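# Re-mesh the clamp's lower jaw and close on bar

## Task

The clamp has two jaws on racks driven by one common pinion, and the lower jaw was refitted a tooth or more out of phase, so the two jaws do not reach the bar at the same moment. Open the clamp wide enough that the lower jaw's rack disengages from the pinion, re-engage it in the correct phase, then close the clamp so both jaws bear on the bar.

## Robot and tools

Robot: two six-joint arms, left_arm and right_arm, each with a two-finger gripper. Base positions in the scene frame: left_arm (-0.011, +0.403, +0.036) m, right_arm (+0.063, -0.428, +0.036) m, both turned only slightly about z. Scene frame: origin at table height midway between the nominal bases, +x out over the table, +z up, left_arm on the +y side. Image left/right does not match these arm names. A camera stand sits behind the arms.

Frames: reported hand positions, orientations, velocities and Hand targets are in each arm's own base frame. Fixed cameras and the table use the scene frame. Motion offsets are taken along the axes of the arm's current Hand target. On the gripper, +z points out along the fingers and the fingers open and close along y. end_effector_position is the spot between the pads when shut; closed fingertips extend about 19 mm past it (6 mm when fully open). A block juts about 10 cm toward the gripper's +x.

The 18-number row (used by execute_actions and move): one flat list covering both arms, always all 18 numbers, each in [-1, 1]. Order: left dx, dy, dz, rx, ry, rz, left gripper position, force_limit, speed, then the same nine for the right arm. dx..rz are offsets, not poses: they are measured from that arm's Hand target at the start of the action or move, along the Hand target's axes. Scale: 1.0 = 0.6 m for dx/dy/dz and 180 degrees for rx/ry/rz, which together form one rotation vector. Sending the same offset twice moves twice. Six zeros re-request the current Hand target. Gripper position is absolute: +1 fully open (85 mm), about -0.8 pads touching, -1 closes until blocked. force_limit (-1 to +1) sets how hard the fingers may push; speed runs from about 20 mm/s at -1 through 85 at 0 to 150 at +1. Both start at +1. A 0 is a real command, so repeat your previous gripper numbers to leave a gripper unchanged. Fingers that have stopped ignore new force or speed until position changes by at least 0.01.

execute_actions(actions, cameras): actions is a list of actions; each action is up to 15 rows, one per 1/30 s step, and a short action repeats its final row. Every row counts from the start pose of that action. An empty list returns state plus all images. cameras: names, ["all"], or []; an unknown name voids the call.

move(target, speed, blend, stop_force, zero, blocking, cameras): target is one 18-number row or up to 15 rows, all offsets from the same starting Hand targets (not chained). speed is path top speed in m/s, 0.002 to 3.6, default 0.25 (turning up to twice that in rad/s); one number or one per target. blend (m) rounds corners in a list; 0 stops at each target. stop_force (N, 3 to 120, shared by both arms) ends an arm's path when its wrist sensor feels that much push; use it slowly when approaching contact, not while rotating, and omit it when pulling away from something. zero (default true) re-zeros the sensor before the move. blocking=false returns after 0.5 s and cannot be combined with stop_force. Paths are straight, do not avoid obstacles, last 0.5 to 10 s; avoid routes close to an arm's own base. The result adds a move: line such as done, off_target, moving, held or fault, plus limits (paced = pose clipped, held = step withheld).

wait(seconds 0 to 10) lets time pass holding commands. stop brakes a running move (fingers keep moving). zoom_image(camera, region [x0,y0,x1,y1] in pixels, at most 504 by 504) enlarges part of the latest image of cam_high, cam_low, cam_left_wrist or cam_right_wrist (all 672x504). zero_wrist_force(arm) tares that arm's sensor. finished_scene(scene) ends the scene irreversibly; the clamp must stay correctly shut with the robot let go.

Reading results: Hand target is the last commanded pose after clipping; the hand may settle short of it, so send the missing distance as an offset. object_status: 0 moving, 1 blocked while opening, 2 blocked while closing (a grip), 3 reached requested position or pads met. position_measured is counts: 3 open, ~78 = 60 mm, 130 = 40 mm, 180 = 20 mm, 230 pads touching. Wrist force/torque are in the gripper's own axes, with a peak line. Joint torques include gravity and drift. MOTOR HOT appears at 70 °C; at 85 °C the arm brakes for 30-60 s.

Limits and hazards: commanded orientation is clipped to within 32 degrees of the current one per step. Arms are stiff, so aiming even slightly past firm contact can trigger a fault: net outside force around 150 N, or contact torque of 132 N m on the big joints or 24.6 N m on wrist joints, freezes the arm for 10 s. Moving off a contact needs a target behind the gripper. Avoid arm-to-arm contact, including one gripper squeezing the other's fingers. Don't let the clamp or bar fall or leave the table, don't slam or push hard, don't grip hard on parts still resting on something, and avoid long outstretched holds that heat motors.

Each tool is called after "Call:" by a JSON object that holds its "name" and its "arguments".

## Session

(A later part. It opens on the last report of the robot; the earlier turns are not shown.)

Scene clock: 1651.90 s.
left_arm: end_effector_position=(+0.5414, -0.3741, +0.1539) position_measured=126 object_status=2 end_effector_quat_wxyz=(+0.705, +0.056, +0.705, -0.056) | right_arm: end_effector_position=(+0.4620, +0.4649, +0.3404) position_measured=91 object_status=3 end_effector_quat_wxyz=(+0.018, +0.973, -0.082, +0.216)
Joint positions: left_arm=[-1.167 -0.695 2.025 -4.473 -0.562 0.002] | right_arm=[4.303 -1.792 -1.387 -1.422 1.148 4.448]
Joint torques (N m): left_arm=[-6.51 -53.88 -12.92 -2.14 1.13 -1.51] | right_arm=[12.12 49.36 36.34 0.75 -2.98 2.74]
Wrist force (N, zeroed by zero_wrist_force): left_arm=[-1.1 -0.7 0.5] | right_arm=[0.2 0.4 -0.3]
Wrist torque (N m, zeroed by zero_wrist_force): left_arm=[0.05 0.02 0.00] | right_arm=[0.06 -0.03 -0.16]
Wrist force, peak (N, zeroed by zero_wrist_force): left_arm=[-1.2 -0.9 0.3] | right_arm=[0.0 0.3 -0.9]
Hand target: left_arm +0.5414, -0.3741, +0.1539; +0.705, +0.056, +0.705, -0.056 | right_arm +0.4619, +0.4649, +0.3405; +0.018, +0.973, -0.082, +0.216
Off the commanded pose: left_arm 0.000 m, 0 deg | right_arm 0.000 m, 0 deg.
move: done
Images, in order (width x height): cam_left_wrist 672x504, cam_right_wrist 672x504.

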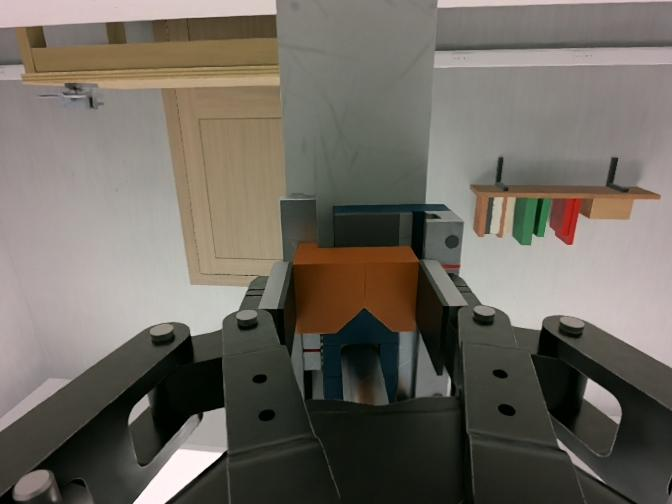

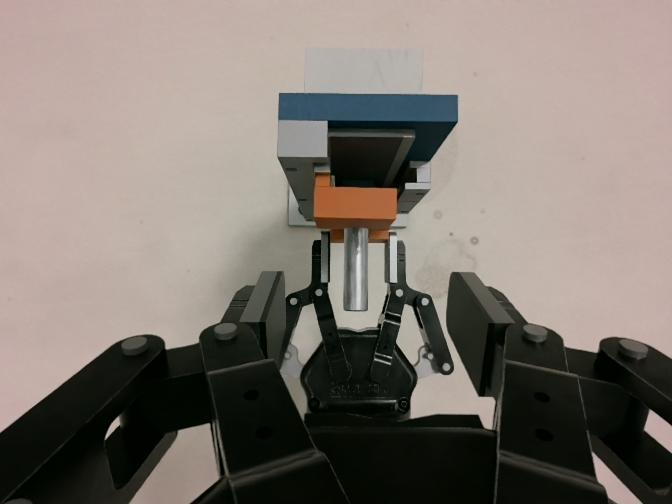

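Call:
{"name": "move", "arguments": {"target": [-0.033,0,0,0,0,0,-1,-0.8,-1,0,0,0,0,0,0,0.3,-0.8,0], "speed": 0.025, "cameras": ["cam_left_wrist","cam_right_wrist"]}}

Call:
{"name": "move", "arguments": {"target": [-0.0065,0,0,0,0,0,-1,-0.8,-1,0,0,0,0,0,0,0.3,-0.8,0], "speed": 0.005, "stop_force": 10, "cameras": ["cam_left_wrist","cam_right_wrist"]}}

Scene clock: 1667.30 s.
left_arm: end_effector_position=(+0.5413, -0.3741, +0.1735) position_measured=126 object_status=2 end_effector_quat_wxyz=(+0.705, +0.056, +0.705, -0.056) | right_arm: end_effector_position=(+0.4619, +0.4649, +0.3405) position_measured=91 object_status=3 end_effector_quat_wxyz=(+0.018, +0.973, -0.082, +0.216)
Joint positions: left_arm=[-1.167 -0.745 2.038 -4.436 -0.562 0.002] | right_arm=[4.303 -1.792 -1.387 -1.422 1.148 4.448]
Joint torques (N m): left_arm=[-5.38 -58.47 0.78 0.17 1.18 -1.75] | right_arm=[11.54 46.48 35.82 1.01 -3.07 2.4]
Wrist force (N, zeroed by zero_wrist_force): left_arm=[0.2 0.3 -4.1] | right_arm=[-0.2 0.4 -0.2]
Wrist torque (N m, zeroed by zero_wrist_force): left_arm=[0.06 0.03 -0.04] | right_arm=[0.05 0.02 -0.16]
Wrist force, peak (N, zeroed by zero_wrist_force): left_arm=[0.7 0.5 -4.2] | right_arm=[-0.2 0.8 -0.4]
Hand target: left_arm +0.5413, -0.3741, +0.1737; +0.705, +0.056, +0.705, -0.056 | right_arm +0.4619, +0.4649, +0.3405; +0.018, +0.973, -0.082, +0.216
Off the commanded pose: left_arm 0.000 m, 0 deg | right_arm 0.000 m, 0 deg.
move: done
Images, in order (width x height): cam_left_wrist 672x504, cam_right_wrist 672x504.

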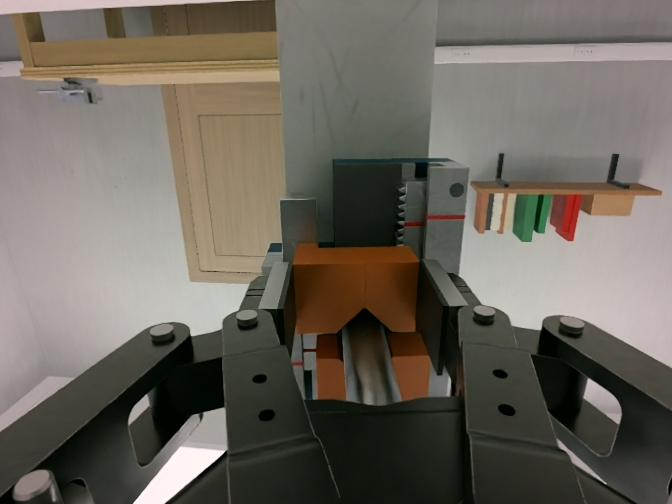

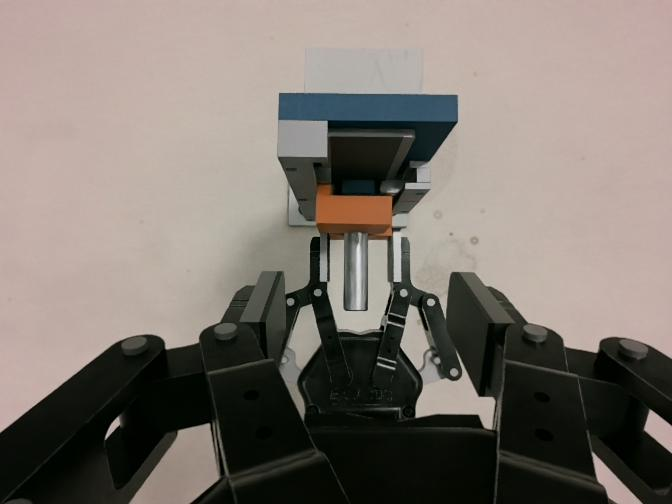

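Scene clock: 1669.07 s.
left_arm: end_effector_position=(+0.5413, -0.3741, +0.1775) position_measured=126 object_status=2 end_effector_quat_wxyz=(+0.705, +0.056, +0.705, -0.056) | right_arm: end_effector_position=(+0.4619, +0.4649, +0.3405) position_measured=91 object_status=3 end_effector_quat_wxyz=(+0.018, +0.973, -0.082, +0.216)
Joint positions: left_arm=[-1.167 -0.755 2.04 -4.428 -0.562 0.002] | right_arm=[4.303 -1.792 -1.387 -1.422 1.148 4.448]
Joint torques (N m): left_arm=[-5.04 -62.65 -5.5 -0.3 -0.96 -1.5] | right_arm=[10.56 43.2 36.19 0.9 -2.52 2.37]
Wrist force (N, zeroed by zero_wrist_force): left_arm=[10.3 5.4 -4.1] | right_arm=[0.0 0.6 -0.6]
Wrist torque (N m, zeroed by zero_wrist_force): left_arm=[0.14 0.05 -0.11] | right_arm=[0.09 0.00 -0.16]
Wrist force, peak (N, zeroed by zero_wrist_force): left_arm=[10.4 5.4 -4.0] | right_arm=[0.0 0.6 -0.6]
Hand target: left_arm +0.5413, -0.3741, +0.1776; +0.705, +0.056, +0.705, -0.056 | right_arm +0.4619, +0.4649, +0.3405; +0.018, +0.973, -0.082, +0.216
Off the commanded pose: left_arm 0.000 m, 0 deg | right_arm 0.000 m, 0 deg.
move: done
Images, in order (width x height): cam_left_wrist 672x504, cam_right_wrist 672x504.

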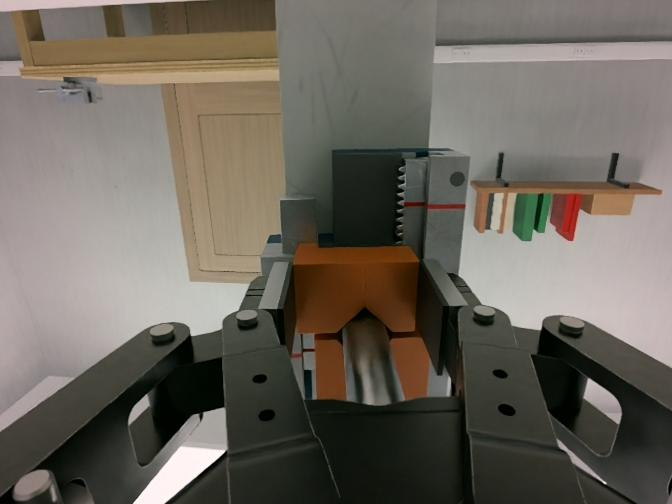

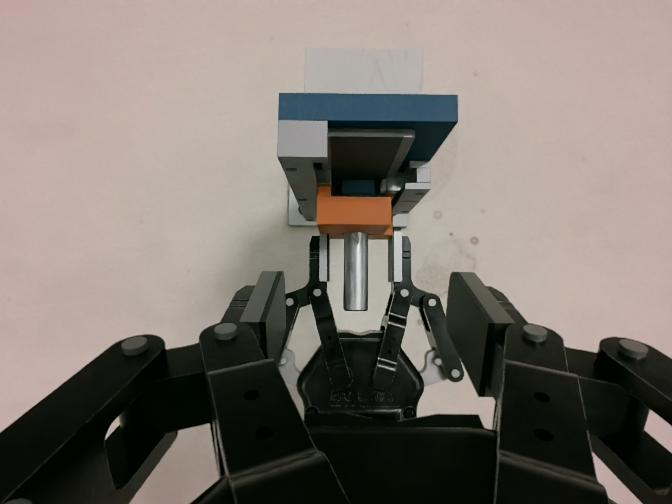

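Call:
{"name": "zoom_image", "arguments": {"camera": "cam_left_wrist", "region": [250, 140, 480, 410]}}

Call:
{"name": "zoom_image", "arguments": {"camera": "cam_right_wrist", "region": [260, 80, 480, 320]}}

Scaled by 1.867 from the camera's 672x504 image, which has a finer 960x720 frame.

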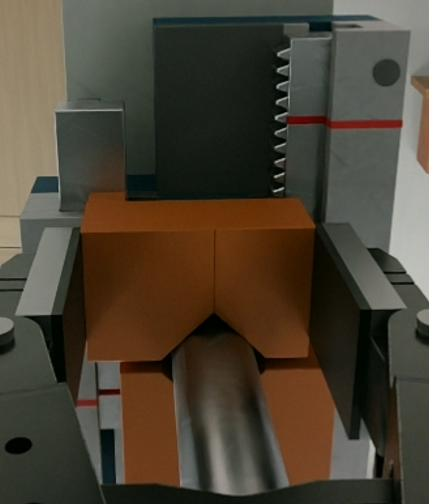

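Scaled by 2.100 from the camera's 672x504 image, which has a finer 960x720 frame.

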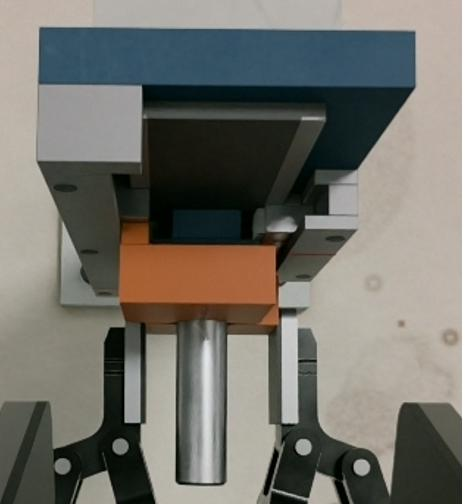

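Call:
{"name": "move", "arguments": {"target": [0.001,0,0,0,0,0,0.3,-0.8,0,0,0,0,0,0,0,0.3,-0.8,0], "speed": 0.02}}

Call:
{"name": "move", "arguments": {"target": [0,0,-0.17,0,0,0,0.3,-0.8,0,0,0,0,0,0,0,0.3,-0.8,0], "speed": 0.06, "cameras": ["cam_left_wrist","cam_right_wrist"]}}

Scene clock: 1692.80 s.
left_arm: end_effector_position=(+0.5413, -0.3741, +0.1770) position_measured=91 object_status=3 end_effector_quat_wxyz=(+0.705, +0.056, +0.705, -0.056) | right_arm: end_effector_position=(+0.4619, +0.4649, +0.3405) position_measured=91 object_status=3 end_effector_quat_wxyz=(+0.018, +0.973, -0.082, +0.216)
Joint positions: left_arm=[-1.167 -0.754 2.04 -4.429 -0.562 0.002] | right_arm=[4.303 -1.792 -1.387 -1.422 1.148 4.448]
Joint torques (N m): left_arm=[-5.23 -32.5 -15.02 -2.42 -0.88 -1.77] | right_arm=[10.17 35.32 37.86 0.87 -2.59 2.49]
Wrist force (N, zeroed by zero_wrist_force): left_arm=[0.2 0.1 -0.1] | right_arm=[-0.1 0.6 -0.3]
Wrist torque (N m, zeroed by zero_wrist_force): left_arm=[0.02 -0.03 -0.02] | right_arm=[0.09 0.01 -0.16]
Wrist force, peak (N, zeroed by zero_wrist_force): left_arm=[10.6 5.4 -4.4] | right_arm=[0.0 0.6 -0.7]
Hand target: left_arm +0.5413, -0.3741, +0.1770; +0.705, +0.056, +0.705, -0.056 | right_arm +0.4619, +0.4649, +0.3405; +0.018, +0.973, -0.082, +0.216
Off the commanded pose: left_arm 0.000 m, 0 deg | right_arm 0.000 m, 0 deg.
move: done

Scene clock: 1695.13 s.
left_arm: end_effector_position=(+0.4407, -0.3581, +0.1768) position_measured=91 object_status=3 end_effector_quat_wxyz=(+0.705, +0.056, +0.705, -0.056) | right_arm: end_effector_position=(+0.4619, +0.4649, +0.3405) position_measured=91 object_status=3 end_effector_quat_wxyz=(+0.018, +0.973, -0.082, +0.216)
Joint positions: left_arm=[-1.409 -0.796 2.248 -4.596 -0.32 0.003] | right_arm=[4.303 -1.792 -1.387 -1.422 1.148 4.448]
Joint torques (N m): left_arm=[-6.9 -50.98 3.26 -1.81 1.39 1.75] | right_arm=[8.48 31.23 35.94 1.01 -2.36 2.26]
Wrist force (N, zeroed by zero_wrist_force): left_arm=[0.1 0.0 0.1] | right_arm=[0.3 0.4 -0.2]
Wrist torque (N m, zeroed by zero_wrist_force): left_arm=[-0.01 -0.01 -0.10] | right_arm=[0.05 -0.05 -0.17]
Wrist force, peak (N, zeroed by zero_wrist_force): left_arm=[-0.3 -0.2 0.5] | right_arm=[0.2 0.6 -0.6]
Hand target: left_arm +0.4406, -0.3580, +0.1768; +0.705, +0.056, +0.705, -0.056 | right_arm +0.4619, +0.4649, +0.3405; +0.018, +0.973, -0.082, +0.216
Off the commanded pose: left_arm 0.000 m, 0 deg | right_arm 0.000 m, 0 deg.
move: done
Images, in order (width x height): cam_left_wrist 672x504, cam_right_wrist 672x504.

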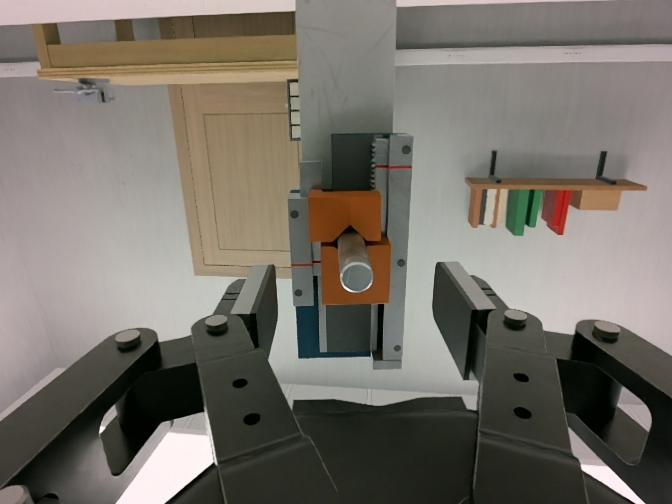

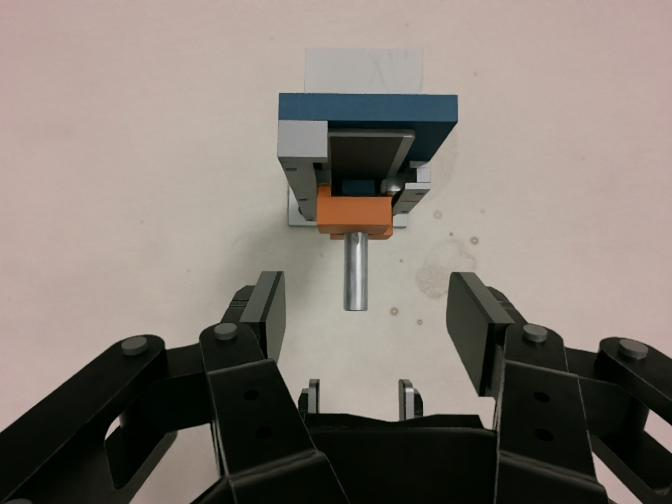

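Call:
{"name": "zoom_image", "arguments": {"camera": "cam_left_wrist", "region": [280, 120, 420, 230]}}

Call:
{"name": "zoom_image", "arguments": {"camera": "cam_left_wrist", "region": [280, 210, 420, 320]}}

Scaled by 3.600 from the camera's 672x504 image, which has a finer 960x720 frame.

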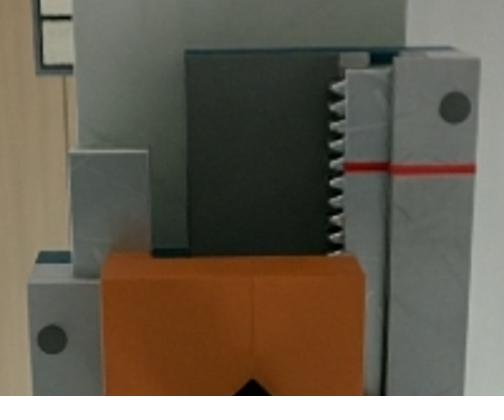

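Scaled by 3.600 from the camera's 672x504 image, which has a finer 960x720 frame.

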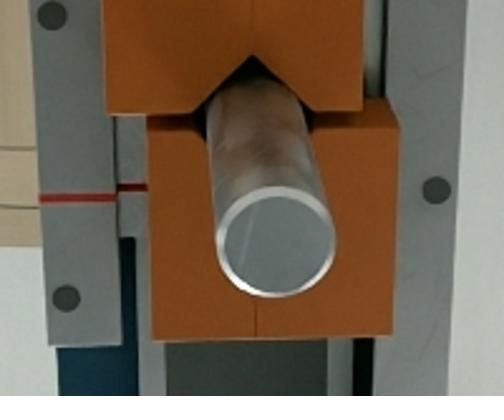

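Call:
{"name": "finished_scene", "arguments": {"scene": 2}}

The scene is finished: the task was done.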